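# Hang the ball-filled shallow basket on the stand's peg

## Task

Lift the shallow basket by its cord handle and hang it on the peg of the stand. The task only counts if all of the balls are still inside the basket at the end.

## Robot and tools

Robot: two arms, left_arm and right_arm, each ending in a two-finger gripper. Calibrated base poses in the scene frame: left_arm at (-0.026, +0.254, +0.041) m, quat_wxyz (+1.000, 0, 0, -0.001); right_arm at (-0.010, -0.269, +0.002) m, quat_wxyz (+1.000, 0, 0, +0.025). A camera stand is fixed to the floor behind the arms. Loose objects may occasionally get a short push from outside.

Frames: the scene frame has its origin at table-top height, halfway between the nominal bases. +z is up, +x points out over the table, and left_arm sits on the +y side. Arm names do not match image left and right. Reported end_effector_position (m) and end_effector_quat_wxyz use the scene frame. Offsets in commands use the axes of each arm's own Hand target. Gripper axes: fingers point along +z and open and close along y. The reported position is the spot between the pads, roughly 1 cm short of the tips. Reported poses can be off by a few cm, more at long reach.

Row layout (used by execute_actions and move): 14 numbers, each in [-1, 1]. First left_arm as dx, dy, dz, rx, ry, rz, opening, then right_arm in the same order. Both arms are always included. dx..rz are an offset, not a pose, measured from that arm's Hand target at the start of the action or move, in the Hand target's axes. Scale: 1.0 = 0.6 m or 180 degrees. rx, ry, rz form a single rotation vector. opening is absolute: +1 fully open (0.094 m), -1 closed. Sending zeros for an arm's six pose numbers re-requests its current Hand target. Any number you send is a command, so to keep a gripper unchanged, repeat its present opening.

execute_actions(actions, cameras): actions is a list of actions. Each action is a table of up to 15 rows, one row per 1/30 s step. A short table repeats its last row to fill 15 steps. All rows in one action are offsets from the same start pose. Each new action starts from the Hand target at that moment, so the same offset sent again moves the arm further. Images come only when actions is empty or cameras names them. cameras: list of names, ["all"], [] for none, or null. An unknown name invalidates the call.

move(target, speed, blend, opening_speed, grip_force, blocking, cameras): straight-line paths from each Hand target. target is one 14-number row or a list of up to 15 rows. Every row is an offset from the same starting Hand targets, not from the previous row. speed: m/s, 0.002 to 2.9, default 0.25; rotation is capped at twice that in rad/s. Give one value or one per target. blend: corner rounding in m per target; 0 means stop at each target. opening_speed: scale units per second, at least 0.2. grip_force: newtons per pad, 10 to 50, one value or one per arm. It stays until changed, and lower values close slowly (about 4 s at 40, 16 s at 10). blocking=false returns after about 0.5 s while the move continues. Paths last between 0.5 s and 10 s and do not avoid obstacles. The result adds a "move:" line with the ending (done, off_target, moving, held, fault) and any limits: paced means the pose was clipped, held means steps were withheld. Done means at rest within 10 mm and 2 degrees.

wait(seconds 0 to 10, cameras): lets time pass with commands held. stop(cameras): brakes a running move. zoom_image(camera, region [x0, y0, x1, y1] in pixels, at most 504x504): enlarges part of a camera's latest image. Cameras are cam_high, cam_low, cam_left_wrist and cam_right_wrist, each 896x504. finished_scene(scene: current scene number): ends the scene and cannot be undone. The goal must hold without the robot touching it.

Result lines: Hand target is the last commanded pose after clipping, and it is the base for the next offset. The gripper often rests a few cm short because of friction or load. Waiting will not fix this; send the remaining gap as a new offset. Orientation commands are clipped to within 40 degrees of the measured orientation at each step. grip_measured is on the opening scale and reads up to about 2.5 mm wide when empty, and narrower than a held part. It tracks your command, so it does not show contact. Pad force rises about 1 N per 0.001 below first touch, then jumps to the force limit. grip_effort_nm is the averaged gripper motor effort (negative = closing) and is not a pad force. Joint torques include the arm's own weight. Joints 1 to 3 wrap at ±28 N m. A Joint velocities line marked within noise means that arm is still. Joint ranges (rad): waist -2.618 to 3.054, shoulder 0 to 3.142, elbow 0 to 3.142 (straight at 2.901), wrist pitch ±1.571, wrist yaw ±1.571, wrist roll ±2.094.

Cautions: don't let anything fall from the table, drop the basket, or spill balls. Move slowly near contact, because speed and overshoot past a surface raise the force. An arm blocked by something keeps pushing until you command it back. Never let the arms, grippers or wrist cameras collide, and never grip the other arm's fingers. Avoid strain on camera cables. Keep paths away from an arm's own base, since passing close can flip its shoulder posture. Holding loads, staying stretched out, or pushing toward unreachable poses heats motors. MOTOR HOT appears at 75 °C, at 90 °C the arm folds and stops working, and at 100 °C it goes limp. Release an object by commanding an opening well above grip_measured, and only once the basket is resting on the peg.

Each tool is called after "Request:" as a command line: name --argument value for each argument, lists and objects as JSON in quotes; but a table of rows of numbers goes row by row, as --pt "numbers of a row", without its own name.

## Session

Request:
execute_actions --actions '[]'

Request:
zoom_image --camera "cam_high" --region '[340, 200, 640, 420]'

Scene clock: 0.00 s.
left_arm: end_effector_position=(+0.3758, +0.2939, +0.1487) grip_measured=+1.000 grip_effort_nm=n/a end_effector_quat_wxyz=(+0.599, -0.092, +0.791, +0.085) | right_arm: end_effector_position=(+0.3854, -0.2773, +0.1237) grip_measured=+1.000 grip_effort_nm=n/a end_effector_quat_wxyz=(+0.620, +0.036, +0.783, -0.031)
Joint positions: left_arm=[-0.019 1.577 0.374 0.922 -0.268 -0.05 0.094] | right_arm=[-0.014 1.502 0.33 0.939 0.129 0.027 0.094]
Joint velocities: within noise
Joint torques (N m): no reading
Motor temperatures (°C): left_arm=[23 29 38 29 26 26 28] | right_arm=[24 26 30 29 23 24 25]
Heat: left arm: 38 °C; right arm: 30 °C.
Hand target: left_arm +0.3752, +0.2943, +0.1464; +0.594, -0.092, +0.794, +0.087 | right_arm +0.3853, -0.2774, +0.1225; +0.617, +0.036, +0.785, -0.032
Tool commands: left_gripper/opening=+1.0 right_gripper/opening=+1.0

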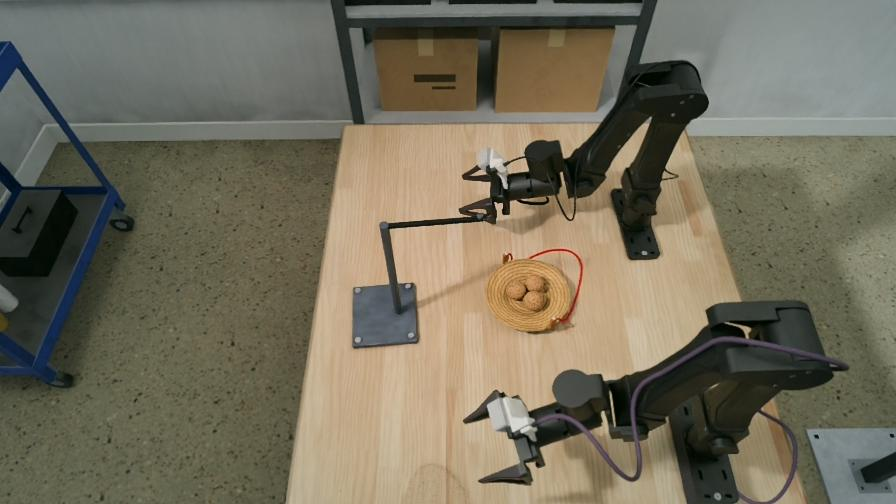

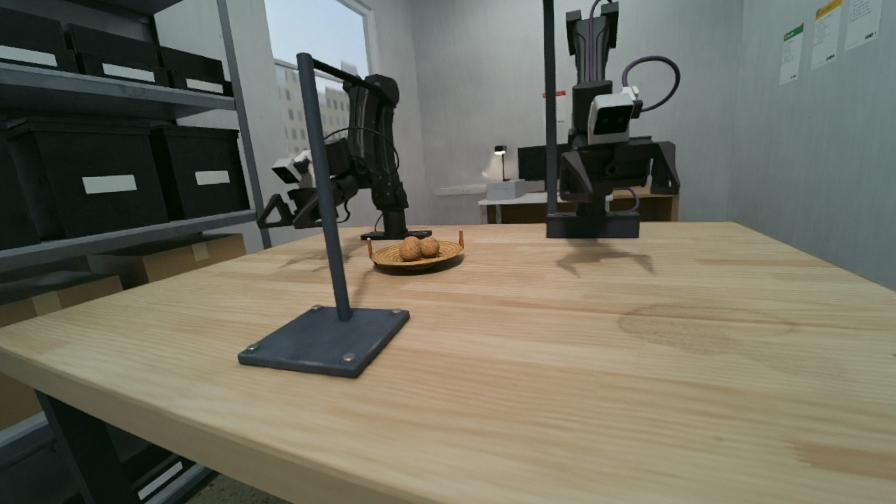

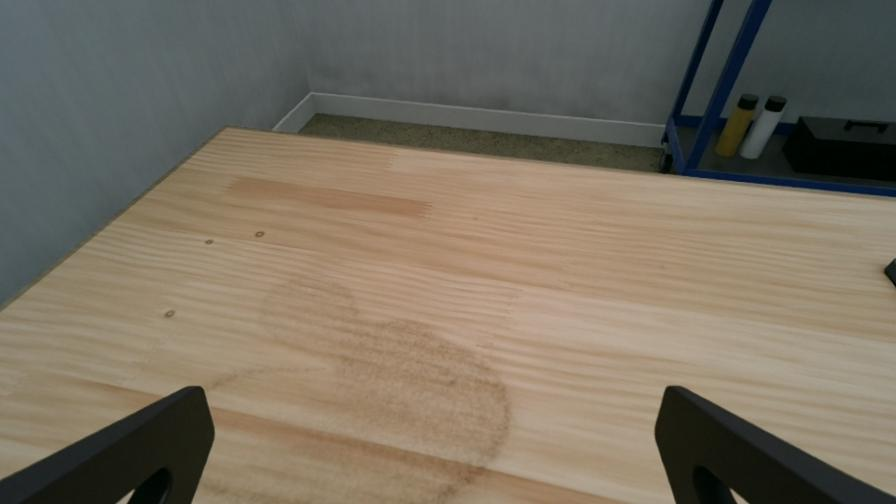

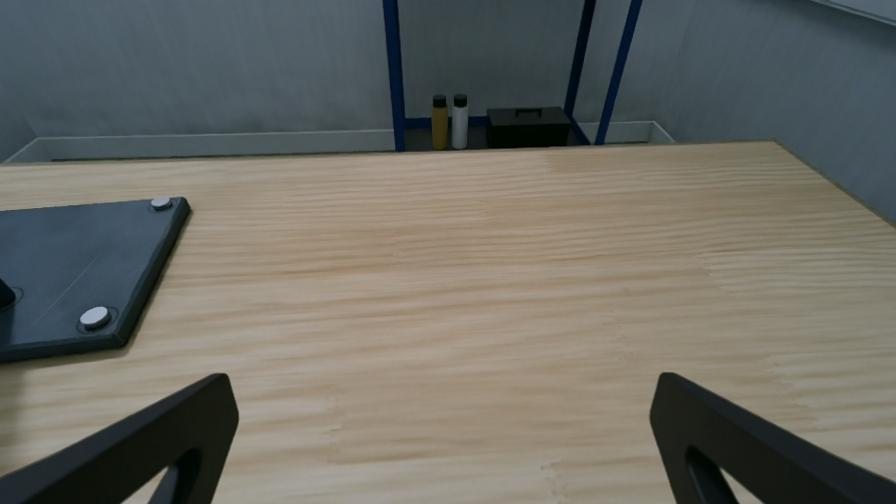

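Scaled by 1.680 from the camera's 896x504 image, which has a finer 1280x720 frame.

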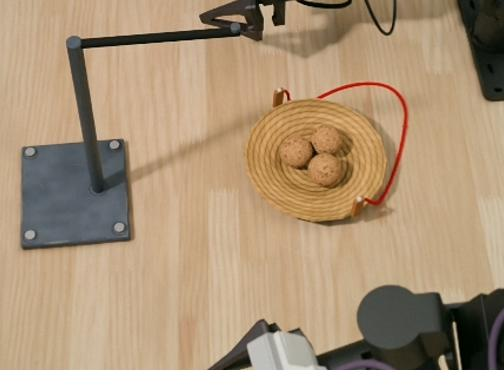

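Request:
move --target '[-0.1012,-0.484,-0.501,0.357,0.2006,0.2749,0.2, 0,0,0,0,0,0,1]' --speed 0.25 --cameras '["cam_left_wrist","cam_high"]'

Request:
zoom_image --camera "cam_left_wrist" --region '[180, 40, 684, 430]'

Scene clock: 39.50 s.
left_arm: end_effector_position=(+0.1872, -0.0561, +0.2815) grip_measured=+0.203 grip_effort_nm=-0.17 end_effector_quat_wxyz=(+0.223, +0.513, +0.818, -0.135) | right_arm: end_effector_position=(+0.3854, -0.2773, +0.1237) grip_measured=+1.000 grip_effort_nm=0.02 end_effector_quat_wxyz=(+0.620, +0.036, +0.783, -0.031)
Joint positions: left_arm=[-0.927 1.534 1.595 -1.111 0.088 0.168 0.057] | right_arm=[-0.014 1.502 0.33 0.939 0.129 0.027 0.094]
Joint torques (N m): left_arm=[-0.23 -5.26 9.65 0.95 0.17 0.08] | right_arm=[0.06 -5.85 5.76 1.57 0.02 -0.02]
Heat: left arm: 39 °C; right arm: 33 °C.
Hand target: left_arm +0.1855, -0.0586, +0.2800; +0.212, +0.520, +0.817, -0.134 | right_arm +0.3853, -0.2774, +0.1225; +0.617, +0.036, +0.785, -0.032
Off the commanded pose: left_arm 0.003 m, 2 deg | right_arm 0.001 m, 0 deg.
move: done
Images, in order (width x height): cam_high 896x504, cam_left_wrist 896x504.

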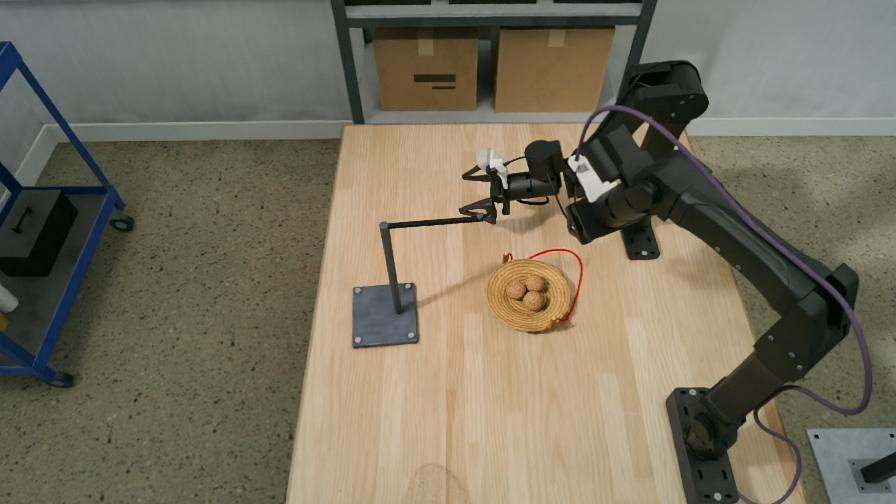

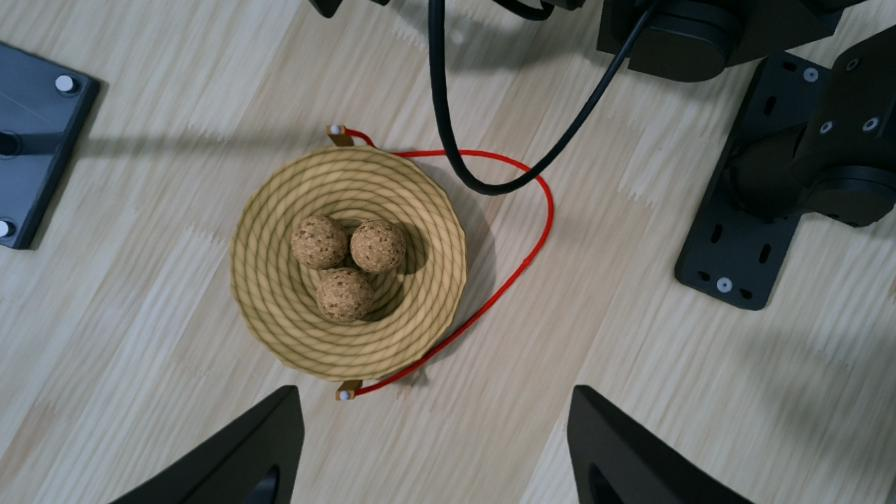

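Scaled by 1.000.

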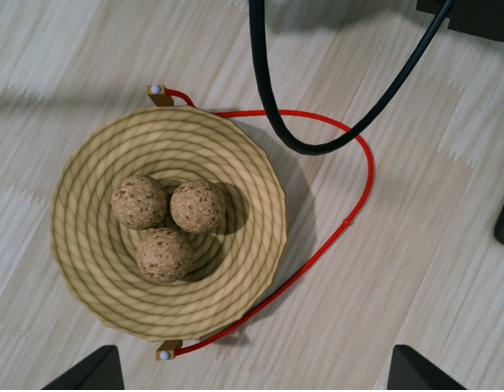

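Request:
move --target '[0,0,0,0,0,0,0.0, 0.011,-0.2767,-0.0388,0.1349,0.0008,0.0326,1]' --speed 0.25 --cameras '["cam_left_wrist","cam_high"]'

Scene clock: 97.80 s.
left_arm: end_effector_position=(+0.1871, -0.0560, +0.2814) grip_measured=+0.003 grip_effort_nm=-0.17 end_effector_quat_wxyz=(+0.223, +0.513, +0.818, -0.135) | right_arm: end_effector_position=(+0.3440, -0.4360, +0.1251) grip_measured=+1.000 grip_effort_nm=0.02 end_effector_quat_wxyz=(+0.601, +0.199, +0.757, -0.162)
Joint positions: left_arm=[-0.927 1.534 1.595 -1.112 0.088 0.168 0.047] | right_arm=[-0.43 1.482 0.314 0.939 0.137 0.027 0.094]
Joint torques (N m): left_arm=[-0.23 -5.26 9.65 0.96 0.16 0.08] | right_arm=[-0.2 -4.16 6.9 1.56 0.07 0.02]
Motor temperatures (°C): left_arm=[23 29 43 30 26 26 28] | right_arm=[24 28 31 35 23 24 25]
Heat: left arm: 43 °C; right arm: 35 °C.
Hand target: left_arm +0.1855, -0.0586, +0.2800; +0.212, +0.520, +0.817, -0.134 | right_arm +0.3454, -0.4403, +0.1225; +0.596, +0.205, +0.759, -0.165
Off the commanded pose: left_arm 0.003 m, 1 deg | right_arm 0.005 m, 1 deg.
move: done
Images, in order (width x height): cam_high 896x504, cam_left_wrist 896x504.

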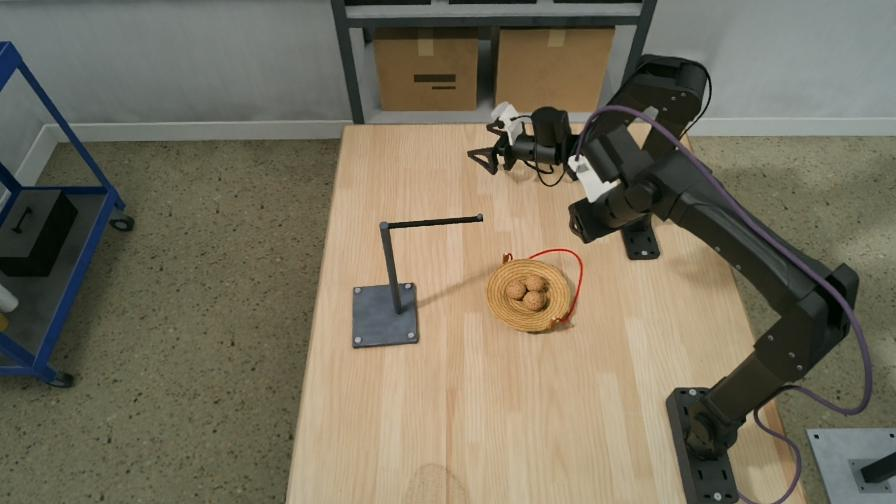

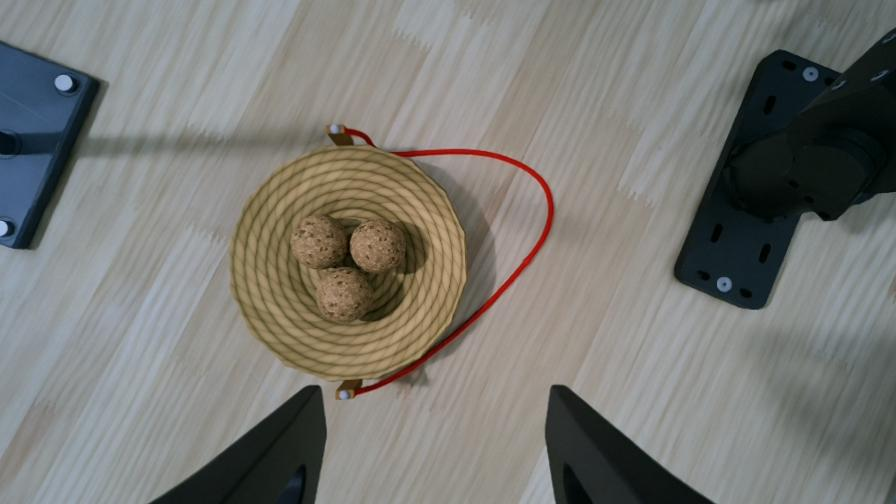

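Request:
move --target '[0.108,-0.1342,0.3747,0,0,0,0.0, 0,0,0,0,0,0,1]' --speed 0.2 --cameras '["cam_left_wrist"]'

Scene clock: 103.30 s.
left_arm: end_effector_position=(+0.1354, -0.1427, +0.0637) grip_measured=+0.003 grip_effort_nm=-0.16 end_effector_quat_wxyz=(+0.217, +0.522, +0.813, -0.142) | right_arm: end_effector_position=(+0.3440, -0.4360, +0.1251) grip_measured=+1.000 grip_effort_nm=0.02 end_effector_quat_wxyz=(+0.601, +0.199, +0.757, -0.162)
Joint positions: left_arm=[-1.195 1.833 1.034 -0.248 -0.023 -0.05 0.047] | right_arm=[-0.43 1.482 0.314 0.939 0.137 0.027 0.094]
Joint torques (N m): left_arm=[-0.21 -7.98 5.74 1.44 -0.07 -0.07] | right_arm=[-0.4 -4.23 6.93 1.55 0.08 0.02]
Heat: left arm: 42 °C; right arm: 35 °C.
Hand target: left_arm +0.1349, -0.1402, +0.0520; +0.212, +0.520, +0.817, -0.134 | right_arm +0.3454, -0.4403, +0.1225; +0.596, +0.205, +0.759, -0.165
Off the commanded pose: left_arm 0.012 m, 1 deg | right_arm 0.005 m, 1 deg.
move: off_target (left_arm)
Images, in order (width x height): cam_left_wrist 896x504.

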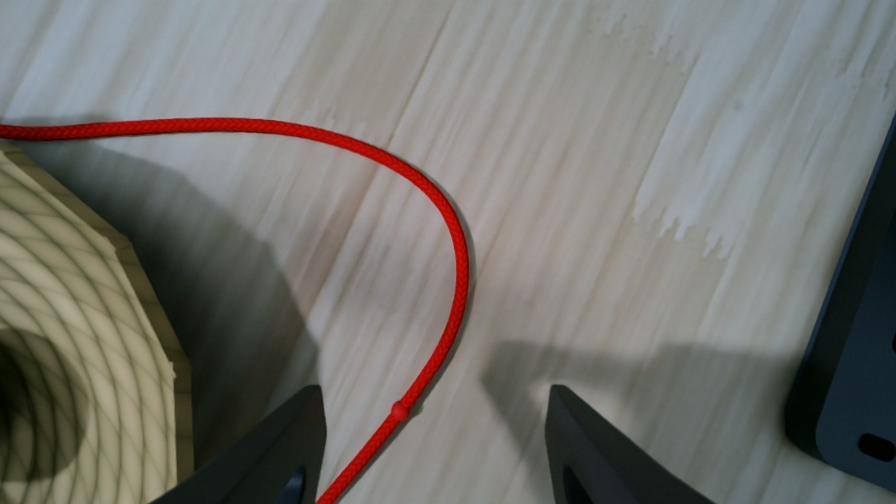

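Request:
move --target '[0.0077,-0.014,0.0775,0.0323,0,0.0583,0.0, 0,0,0,0,0,0,1]' --speed 0.06 --cameras '["cam_left_wrist"]'

Scene clock: 123.60 s.
left_arm: end_effector_position=(+0.1326, -0.1570, +0.0197) grip_measured=+0.003 grip_effort_nm=-0.16 end_effector_quat_wxyz=(+0.203, +0.600, +0.758, -0.155) | right_arm: end_effector_position=(+0.3440, -0.4360, +0.1251) grip_measured=+1.000 grip_effort_nm=0.02 end_effector_quat_wxyz=(+0.601, +0.199, +0.757, -0.162)
Joint positions: left_arm=[-1.173 1.981 1.034 -0.111 0.072 0.144 0.047] | right_arm=[-0.43 1.482 0.314 0.939 0.137 0.027 0.094]
Joint torques (N m): left_arm=[0.55 -7.23 7.82 1.35 0.18 0.07] | right_arm=[-0.38 -4.23 6.9 1.56 0.09 0.01]
Heat: left arm: 41 °C; right arm: 35 °C.
Hand target: left_arm +0.1350, -0.1605, +0.0090; +0.196, +0.603, +0.758, -0.156 | right_arm +0.3454, -0.4403, +0.1225; +0.596, +0.205, +0.759, -0.165
Off the commanded pose: left_arm 0.012 m, 1 deg | right_arm 0.005 m, 1 deg.
move: off_target (left_arm)
Images, in order (width x height): cam_left_wrist 896x504.

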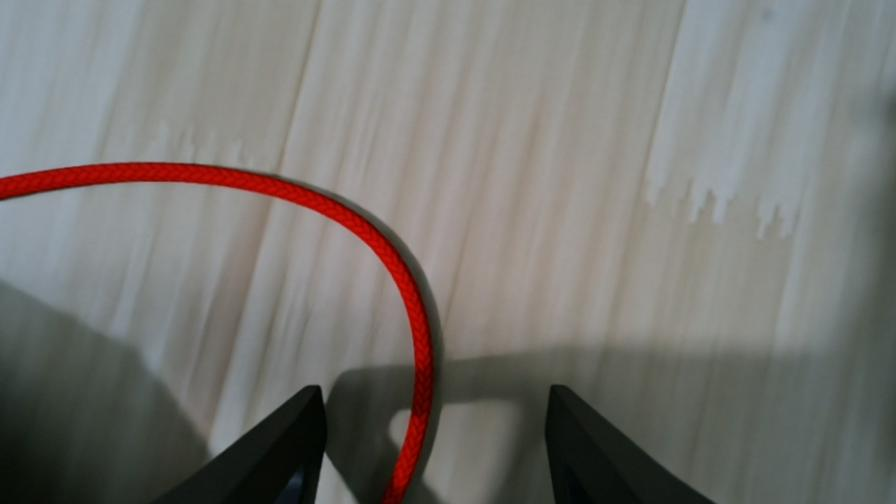

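Request:
move --pt "0.001 0 0.0085 0 0 0 0.0 0 0 0 0 0 0 1" --pt "0.001 0 0.0085 0 0 0 -1 0 0 0 0 0 0 1" --speed 0.04 --opening_speed 0.5 --cameras '["cam_left_wrist"]'

Scene clock: 140.90 s.
left_arm: end_effector_position=(+0.1374, -0.1641, +0.0196) grip_measured=-0.982 grip_effort_nm=-0.95 end_effector_quat_wxyz=(+0.214, +0.597, +0.756, -0.160) | right_arm: end_effector_position=(+0.3440, -0.4360, +0.1251) grip_measured=+1.000 grip_effort_nm=0.02 end_effector_quat_wxyz=(+0.601, +0.199, +0.757, -0.162)
Joint positions: left_arm=[-1.17 1.998 1.044 -0.079 0.072 0.146 0.001] | right_arm=[-0.43 1.482 0.314 0.939 0.137 0.027 0.094]
Joint torques (N m): left_arm=[0.2 -7.39 7.28 1.19 0.18 0.07] | right_arm=[-0.42 -4.21 6.94 1.54 0.08 0.03]
Heat: left arm: 41 °C; right arm: 35 °C.
Hand target: left_arm +0.1355, -0.1624, +0.0042; +0.197, +0.603, +0.758, -0.156 | right_arm +0.3454, -0.4403, +0.1225; +0.596, +0.205, +0.759, -0.165
Off the commanded pose: left_arm 0.016 m, 2 deg | right_arm 0.005 m, 1 deg.
move: off_target (left_arm); target 2's new opening was sent with left_arm's hand 0.016 m and 2 deg from that target
Images, in order (width x height): cam_left_wrist 896x504.

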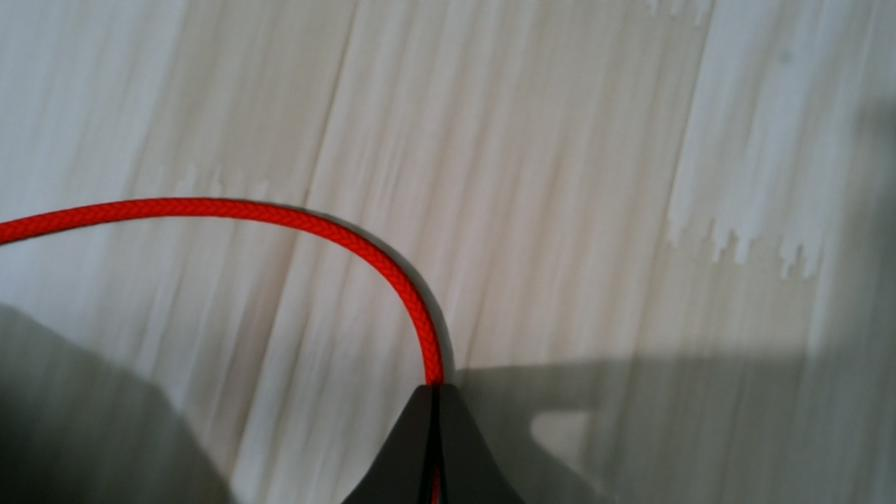

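Request:
move --pt "-0.0403 0.1243 -0.1988 -0.019 -0.03 -0.0275 -1 0 0 0 0 0 0 1" --pt "-0.043 0.2507 -0.3688 -0.0378 -0.0609 -0.0551 -1 0 0 0 0 0 0 1" --speed 0.1 --blend 0.03 --cameras '["cam_high","cam_low","cam_left_wrist"]'

Scene clock: 162.00 s.
left_arm: end_effector_position=(+0.2637, -0.0456, +0.1933) grip_measured=-0.983 grip_effort_nm=-0.96 end_effector_quat_wxyz=(+0.277, +0.501, +0.800, -0.178) | right_arm: end_effector_position=(+0.3440, -0.4360, +0.1251) grip_measured=+1.000 grip_effort_nm=0.02 end_effector_quat_wxyz=(+0.601, +0.199, +0.757, -0.162)
Joint positions: left_arm=[-0.687 1.575 1.209 -0.582 0.27 0.343 0.001] | right_arm=[-0.43 1.482 0.314 0.939 0.137 0.027 0.094]
Joint torques (N m): left_arm=[0.27 -10.99 9.87 1.14 0.28 0.09] | right_arm=[-0.38 -4.23 6.93 1.55 0.07 0.01]
Heat: left arm: 42 °C; right arm: 36 °C.
Hand target: left_arm +0.2628, -0.0459, +0.2105; +0.289, +0.505, +0.793, -0.184 | right_arm +0.3454, -0.4403, +0.1225; +0.596, +0.205, +0.759, -0.165
Off the commanded pose: left_arm 0.017 m, 2 deg | right_arm 0.005 m, 1 deg.
move: off_target (left_arm)
Images, in order (width x height): cam_high 896x504, cam_low 896x504, cam_left_wrist 896x504.

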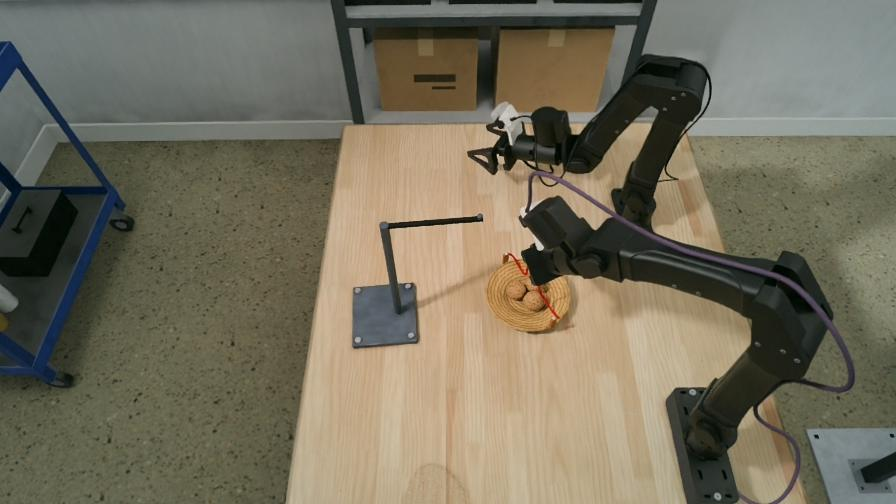

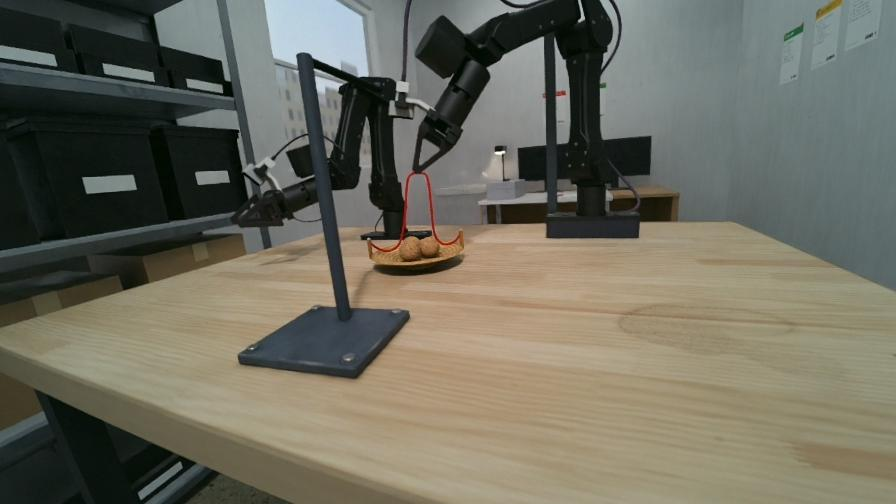

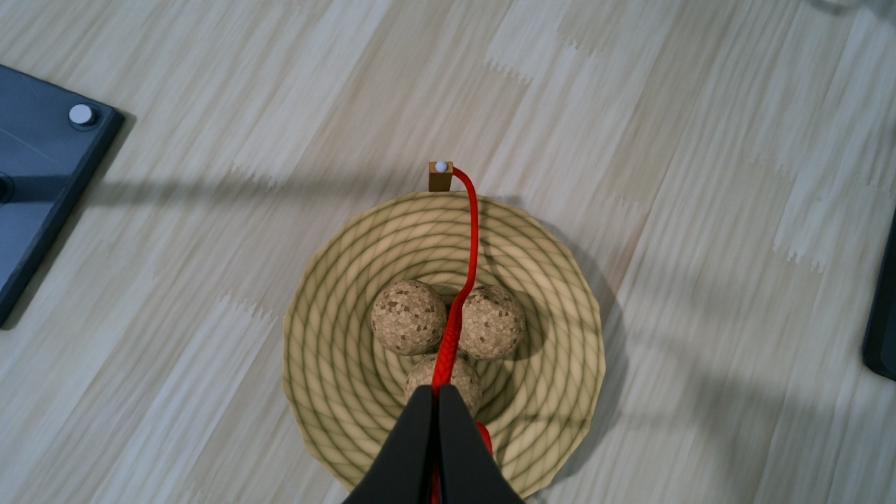

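Request:
move --target '[-0.1043,-0.0032,-0.0952,0,0,0,-1, 0,0,0,0,0,0,1]' --speed 0.07 --cameras '["cam_low","cam_left_wrist"]'

Request:
zoom_image --camera "cam_low" --region '[330, 50, 500, 290]'

Scene clock: 174.30 s.
left_arm: end_effector_position=(+0.2641, -0.0509, +0.2890) grip_measured=-0.983 grip_effort_nm=-0.95 end_effector_quat_wxyz=(+0.287, +0.504, +0.794, -0.179) | right_arm: end_effector_position=(+0.3440, -0.4360, +0.1251) grip_measured=+1.000 grip_effort_nm=0.02 end_effector_quat_wxyz=(+0.601, +0.199, +0.757, -0.162)
Joint positions: left_arm=[-0.698 1.593 1.596 -0.928 0.265 0.342 0.001] | right_arm=[-0.43 1.482 0.314 0.939 0.137 0.027 0.094]
Joint torques (N m): left_arm=[-0.46 -6.61 10.76 1.34 0.2 -0.07] | right_arm=[-0.42 -4.22 6.9 1.55 0.08 0.02]
Heat: left arm: 43 °C; right arm: 36 °C.
Hand target: left_arm +0.2657, -0.0569, +0.2944; +0.289, +0.505, +0.793, -0.184 | right_arm +0.3454, -0.4403, +0.1225; +0.596, +0.205, +0.759, -0.165
Off the commanded pose: left_arm 0.008 m, 1 deg | right_arm 0.005 m, 1 deg.
move: done
Images, in order (width x height): cam_low 896x504, cam_left_wrist 896x504.

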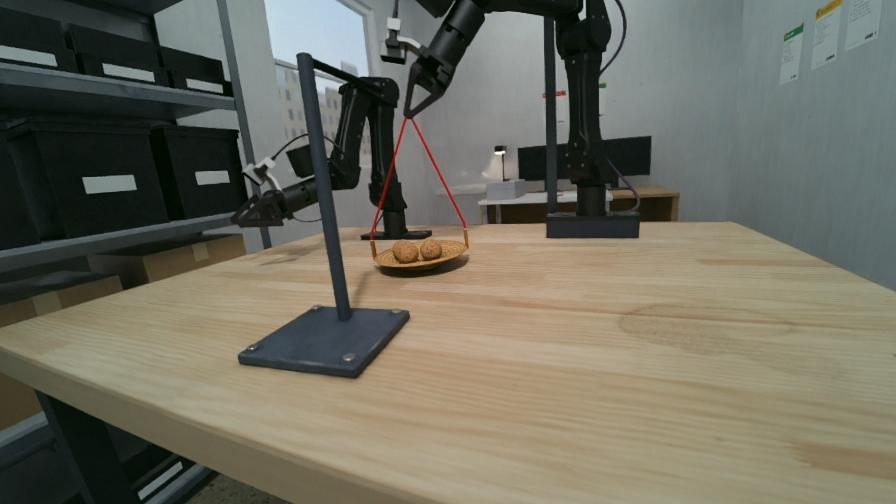

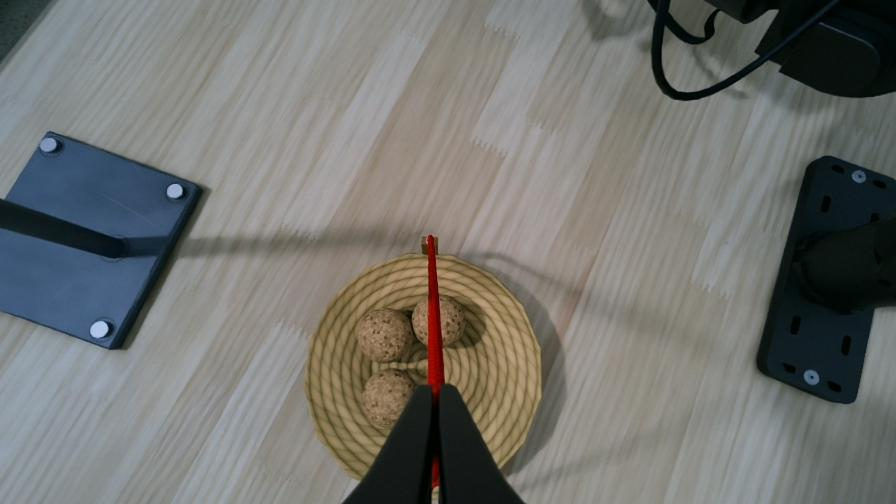

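Scaled by 2.100 from the camera's 896x504 image, which has a finer 1280x720 frame.

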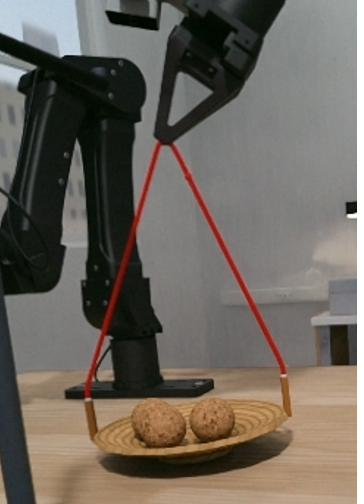

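Request:
move --target '[-0.0268,0,-0.0319,0,0,0,-1, 0,0,0,0,0,0,1]' --speed 0.04 --cameras '["cam_low","cam_left_wrist"]'

Request:
zoom_image --camera "cam_low" --region '[330, 50, 500, 290]'

Scene clock: 183.40 s.
left_arm: end_effector_position=(+0.2637, -0.0505, +0.3138) grip_measured=-0.983 grip_effort_nm=-0.95 end_effector_quat_wxyz=(+0.285, +0.504, +0.795, -0.179) | right_arm: end_effector_position=(+0.3440, -0.4360, +0.1251) grip_measured=+1.000 grip_effort_nm=0.02 end_effector_quat_wxyz=(+0.601, +0.199, +0.757, -0.162)
Joint positions: left_arm=[-0.698 1.624 1.734 -1.039 0.264 0.342 0.001] | right_arm=[-0.43 1.482 0.314 0.939 0.137 0.027 0.094]
Joint torques (N m): left_arm=[-0.46 -6.78 10.48 1.4 0.21 -0.06] | right_arm=[-0.42 -4.22 6.91 1.56 0.07 0]
Heat: left arm: 43 °C; right arm: 36 °C.
Hand target: left_arm +0.2656, -0.0569, +0.3194; +0.289, +0.505, +0.792, -0.184 | right_arm +0.3454, -0.4403, +0.1225; +0.596, +0.205, +0.759, -0.165
Off the commanded pose: left_arm 0.009 m, 1 deg | right_arm 0.005 m, 1 deg.
move: done
Images, in order (width x height): cam_low 896x504, cam_left_wrist 896x504.

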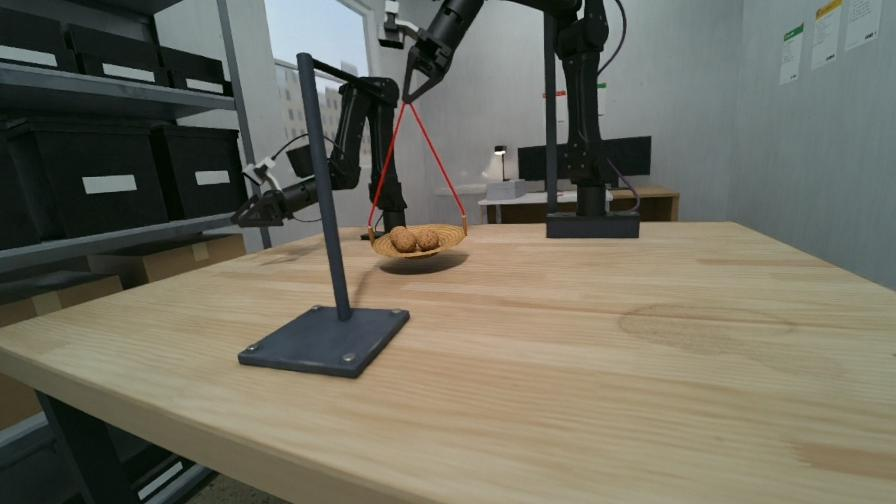

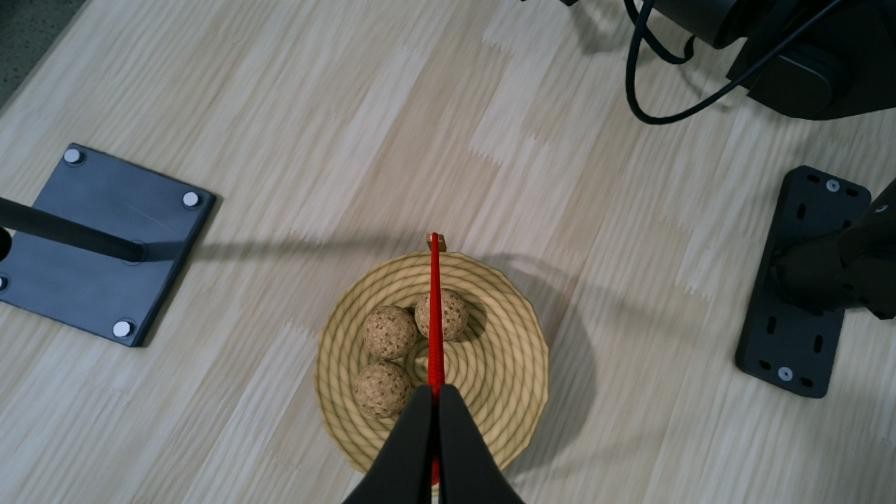

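Scaled by 2.100 from the camera's 896x504 image, which has a finer 1280x720 frame.

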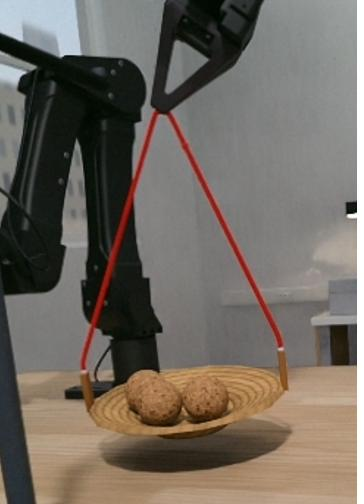

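Request:
move --target '[-0.0963,0.044,-0.0715,-0.0196,-0.0556,-0.0196,-1, 0,0,0,0,0,0,1]' --speed 0.05 --cameras '["cam_high","cam_low","cam_left_wrist"]'

Scene clock: 211.77 s.
left_arm: end_effector_position=(+0.2918, -0.0566, +0.3821) grip_measured=-0.983 grip_effort_nm=-0.95 end_effector_quat_wxyz=(+0.360, +0.456, +0.788, -0.202) | right_arm: end_effector_position=(+0.3440, -0.4360, +0.1251) grip_measured=+1.000 grip_effort_nm=0.02 end_effector_quat_wxyz=(+0.601, +0.199, +0.757, -0.162)
Joint positions: left_arm=[-0.663 1.668 1.956 -1.042 0.276 0.264 0.001] | right_arm=[-0.43 1.482 0.314 0.939 0.137 0.027 0.094]
Joint torques (N m): left_arm=[0.55 -6.97 10.19 1.74 0.32 -0.05] | right_arm=[-0.46 -4.22 6.91 1.55 0.07 0.01]
Heat: left arm: 47 °C; right arm: 36 °C.
Hand target: left_arm +0.2966, -0.0607, +0.3895; +0.367, +0.453, +0.785, -0.211 | right_arm +0.3454, -0.4403, +0.1225; +0.596, +0.205, +0.759, -0.165
Off the commanded pose: left_arm 0.010 m, 1 deg | right_arm 0.005 m, 1 deg.
move: done
Images, in order (width x height): cam_high 896x504, cam_low 896x504, cam_left_wrist 896x504.

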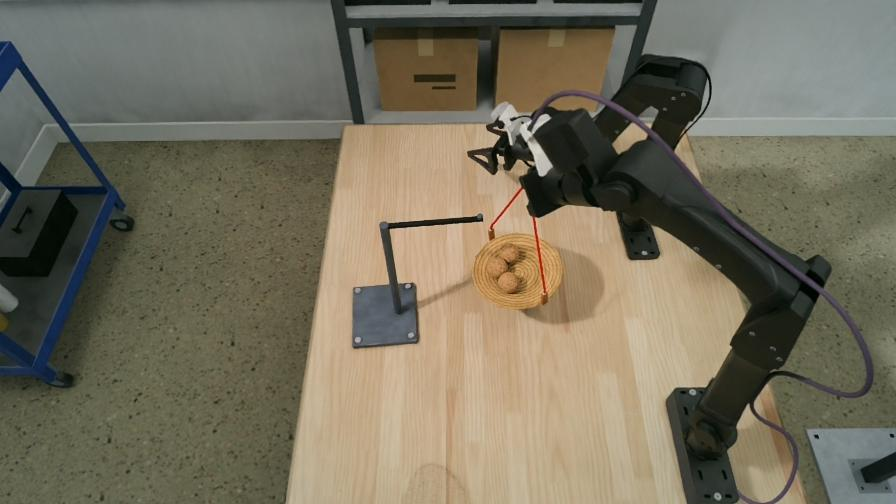

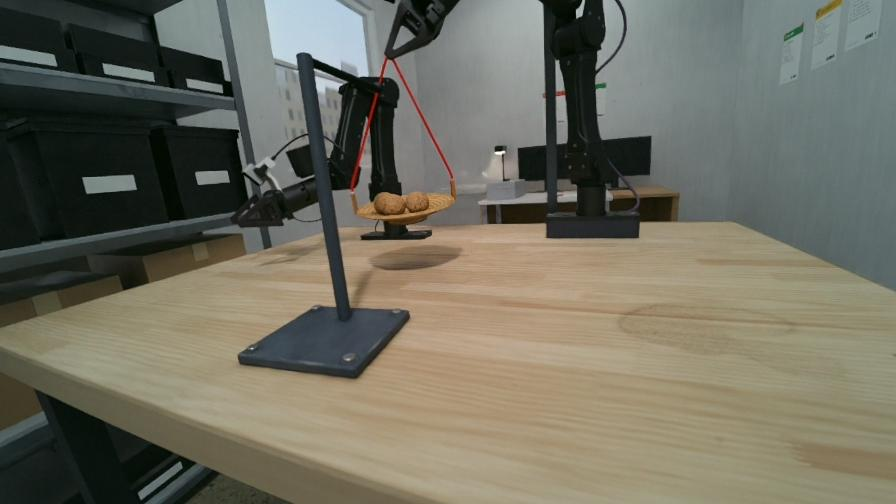

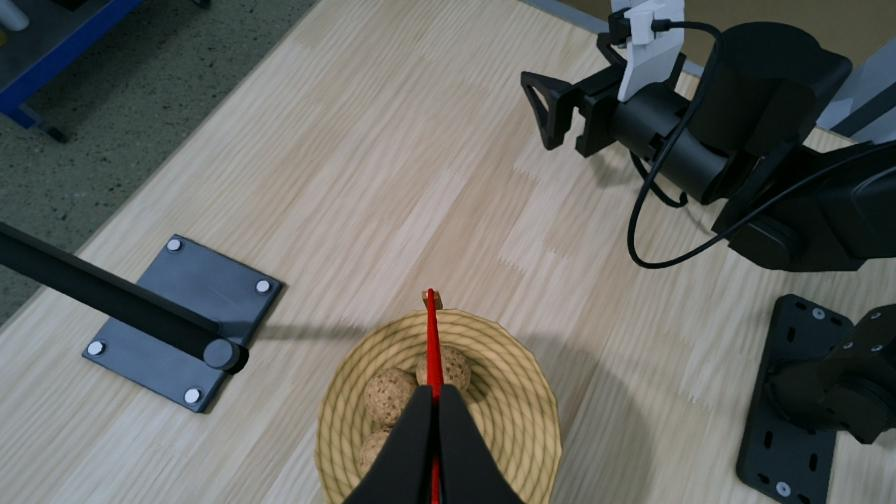

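Request:
move --target '[-0.0063,0.0752,0.0077,0,0,0,-1, 0,0,0,0,0,0,1]' --speed 0.05 --cameras '["cam_low","cam_left_wrist"]'

Scene clock: 229.40 s.
left_arm: end_effector_position=(+0.3351, -0.0389, +0.3844) grip_measured=-0.983 grip_effort_nm=-0.95 end_effector_quat_wxyz=(+0.362, +0.448, +0.792, -0.204) | right_arm: end_effector_position=(+0.3440, -0.4360, +0.1251) grip_measured=+1.000 grip_effort_nm=0.02 end_effector_quat_wxyz=(+0.601, +0.199, +0.757, -0.162)
Joint positions: left_arm=[-0.545 1.783 2.104 -1.095 0.357 0.33 0.001] | right_arm=[-0.43 1.482 0.314 0.939 0.137 0.027 0.094]
Joint torques (N m): left_arm=[0.31 -7.86 10.04 1.63 0.37 0.09] | right_arm=[-0.42 -4.22 6.9 1.56 0.06 0.02]
Heat: left arm: 44 °C; right arm: 36 °C.
Hand target: left_arm +0.3387, -0.0433, +0.3894; +0.367, +0.453, +0.785, -0.211 | right_arm +0.3454, -0.4403, +0.1225; +0.596, +0.205, +0.759, -0.165
Off the commanded pose: left_arm 0.008 m, 1 deg | right_arm 0.005 m, 1 deg.
move: done
Images, in order (width x height): cam_low 896x504, cam_left_wrist 896x504.

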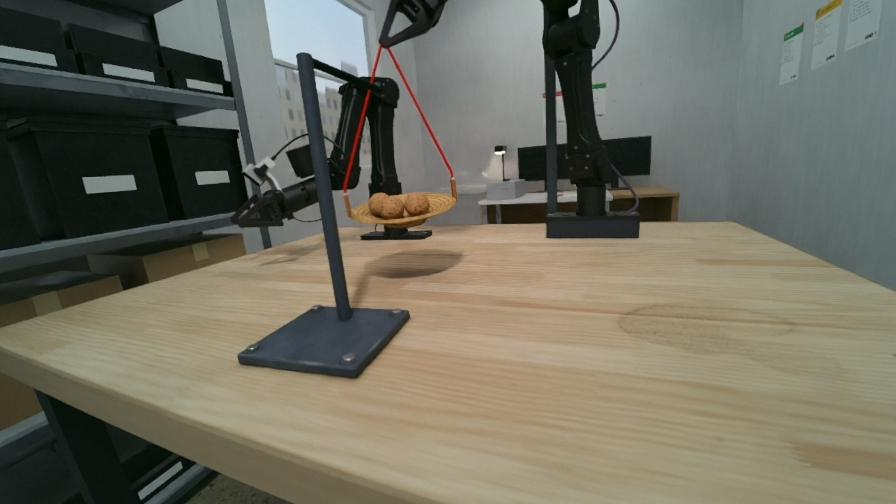

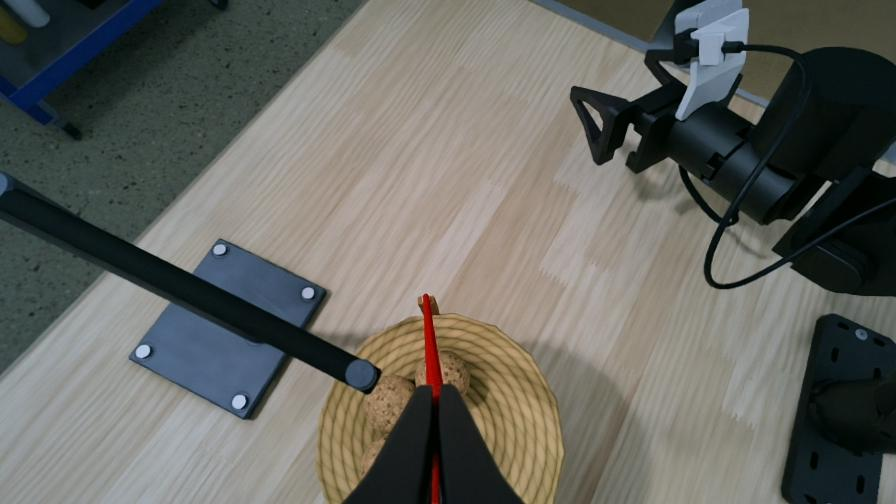

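Request:
move --target '[-0.0378,0.1218,0.045,0,0,0,-1, 0,0,0,0,0,0,1]' --speed 0.05 --cameras '["cam_high","cam_low","cam_left_wrist"]'

Request:
zoom_image --camera "cam_low" --region '[280, 10, 460, 250]'

Scene clock: 241.77 s.
left_arm: end_effector_position=(+0.4150, -0.0335, +0.3932) grip_measured=-0.983 grip_effort_nm=-0.95 end_effector_quat_wxyz=(+0.381, +0.443, +0.786, -0.205) | right_arm: end_effector_position=(+0.3440, -0.4360, +0.1251) grip_measured=+1.000 grip_effort_nm=0.02 end_effector_quat_wxyz=(+0.601, +0.199, +0.757, -0.162)
Joint positions: left_arm=[-0.432 2.237 2.836 -1.362 0.436 0.404 0.001] | right_arm=[-0.43 1.482 0.314 0.939 0.137 0.027 0.094]
Joint torques (N m): left_arm=[0.38 -10.4 8.38 1.63 0.42 0.09] | right_arm=[-0.42 -4.23 6.94 1.56 0.08 0.01]
Heat: left arm: 45 °C; right arm: 36 °C.
Hand target: left_arm +0.4196, -0.0372, +0.3895; +0.367, +0.453, +0.785, -0.211 | right_arm +0.3454, -0.4403, +0.1225; +0.596, +0.205, +0.759, -0.165
Off the commanded pose: left_arm 0.007 m, 2 deg | right_arm 0.005 m, 1 deg.
elbow stopped short (left arm): the move would have taken joint 3 (elbow) straighter than the controller allows.
move: done
Images, in order (width x height): cam_high 896x504, cam_low 896x504, cam_left_wrist 896x504.

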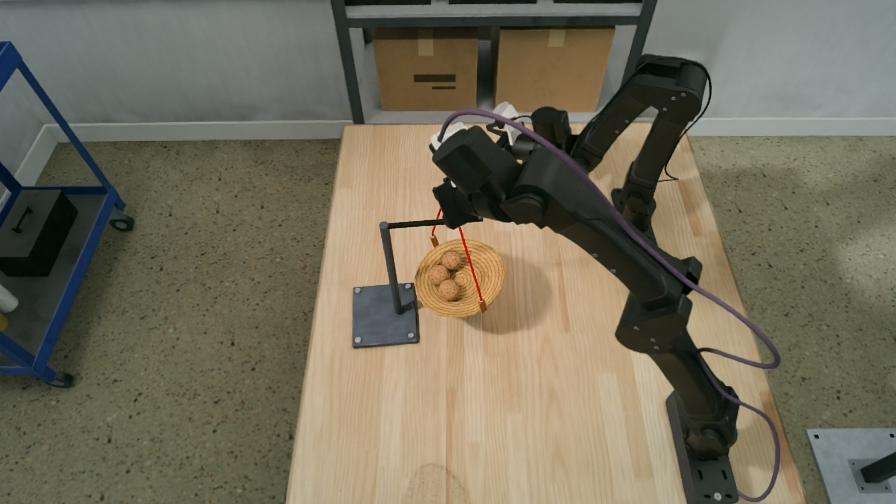

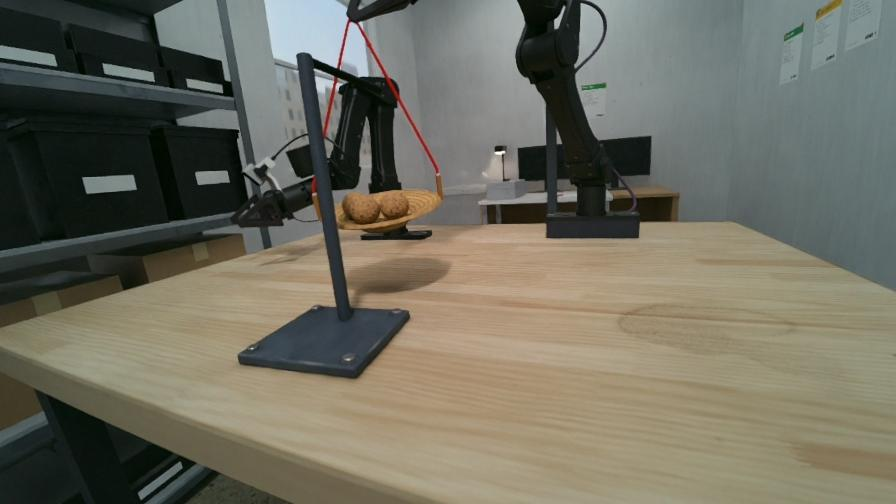

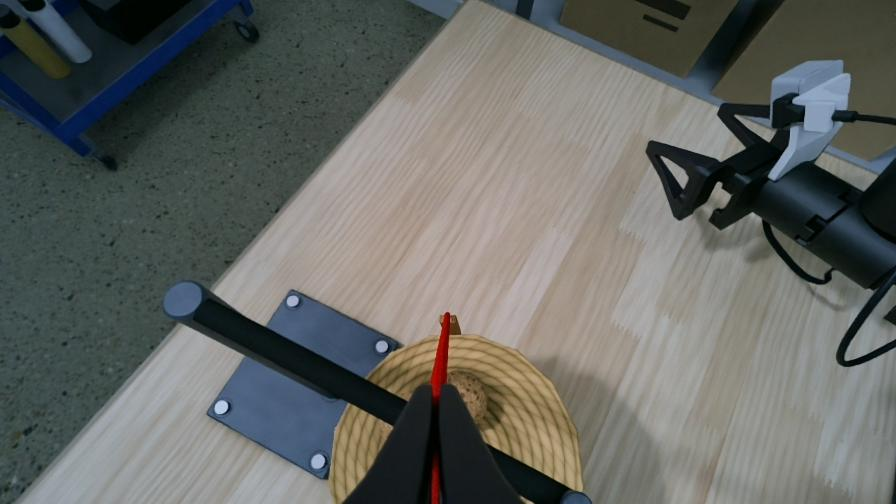

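Scaled by 2.100 from the camera's 896x504 image, which has a finer 1280x720 frame.

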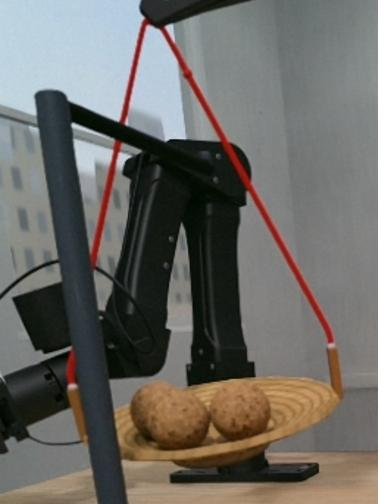

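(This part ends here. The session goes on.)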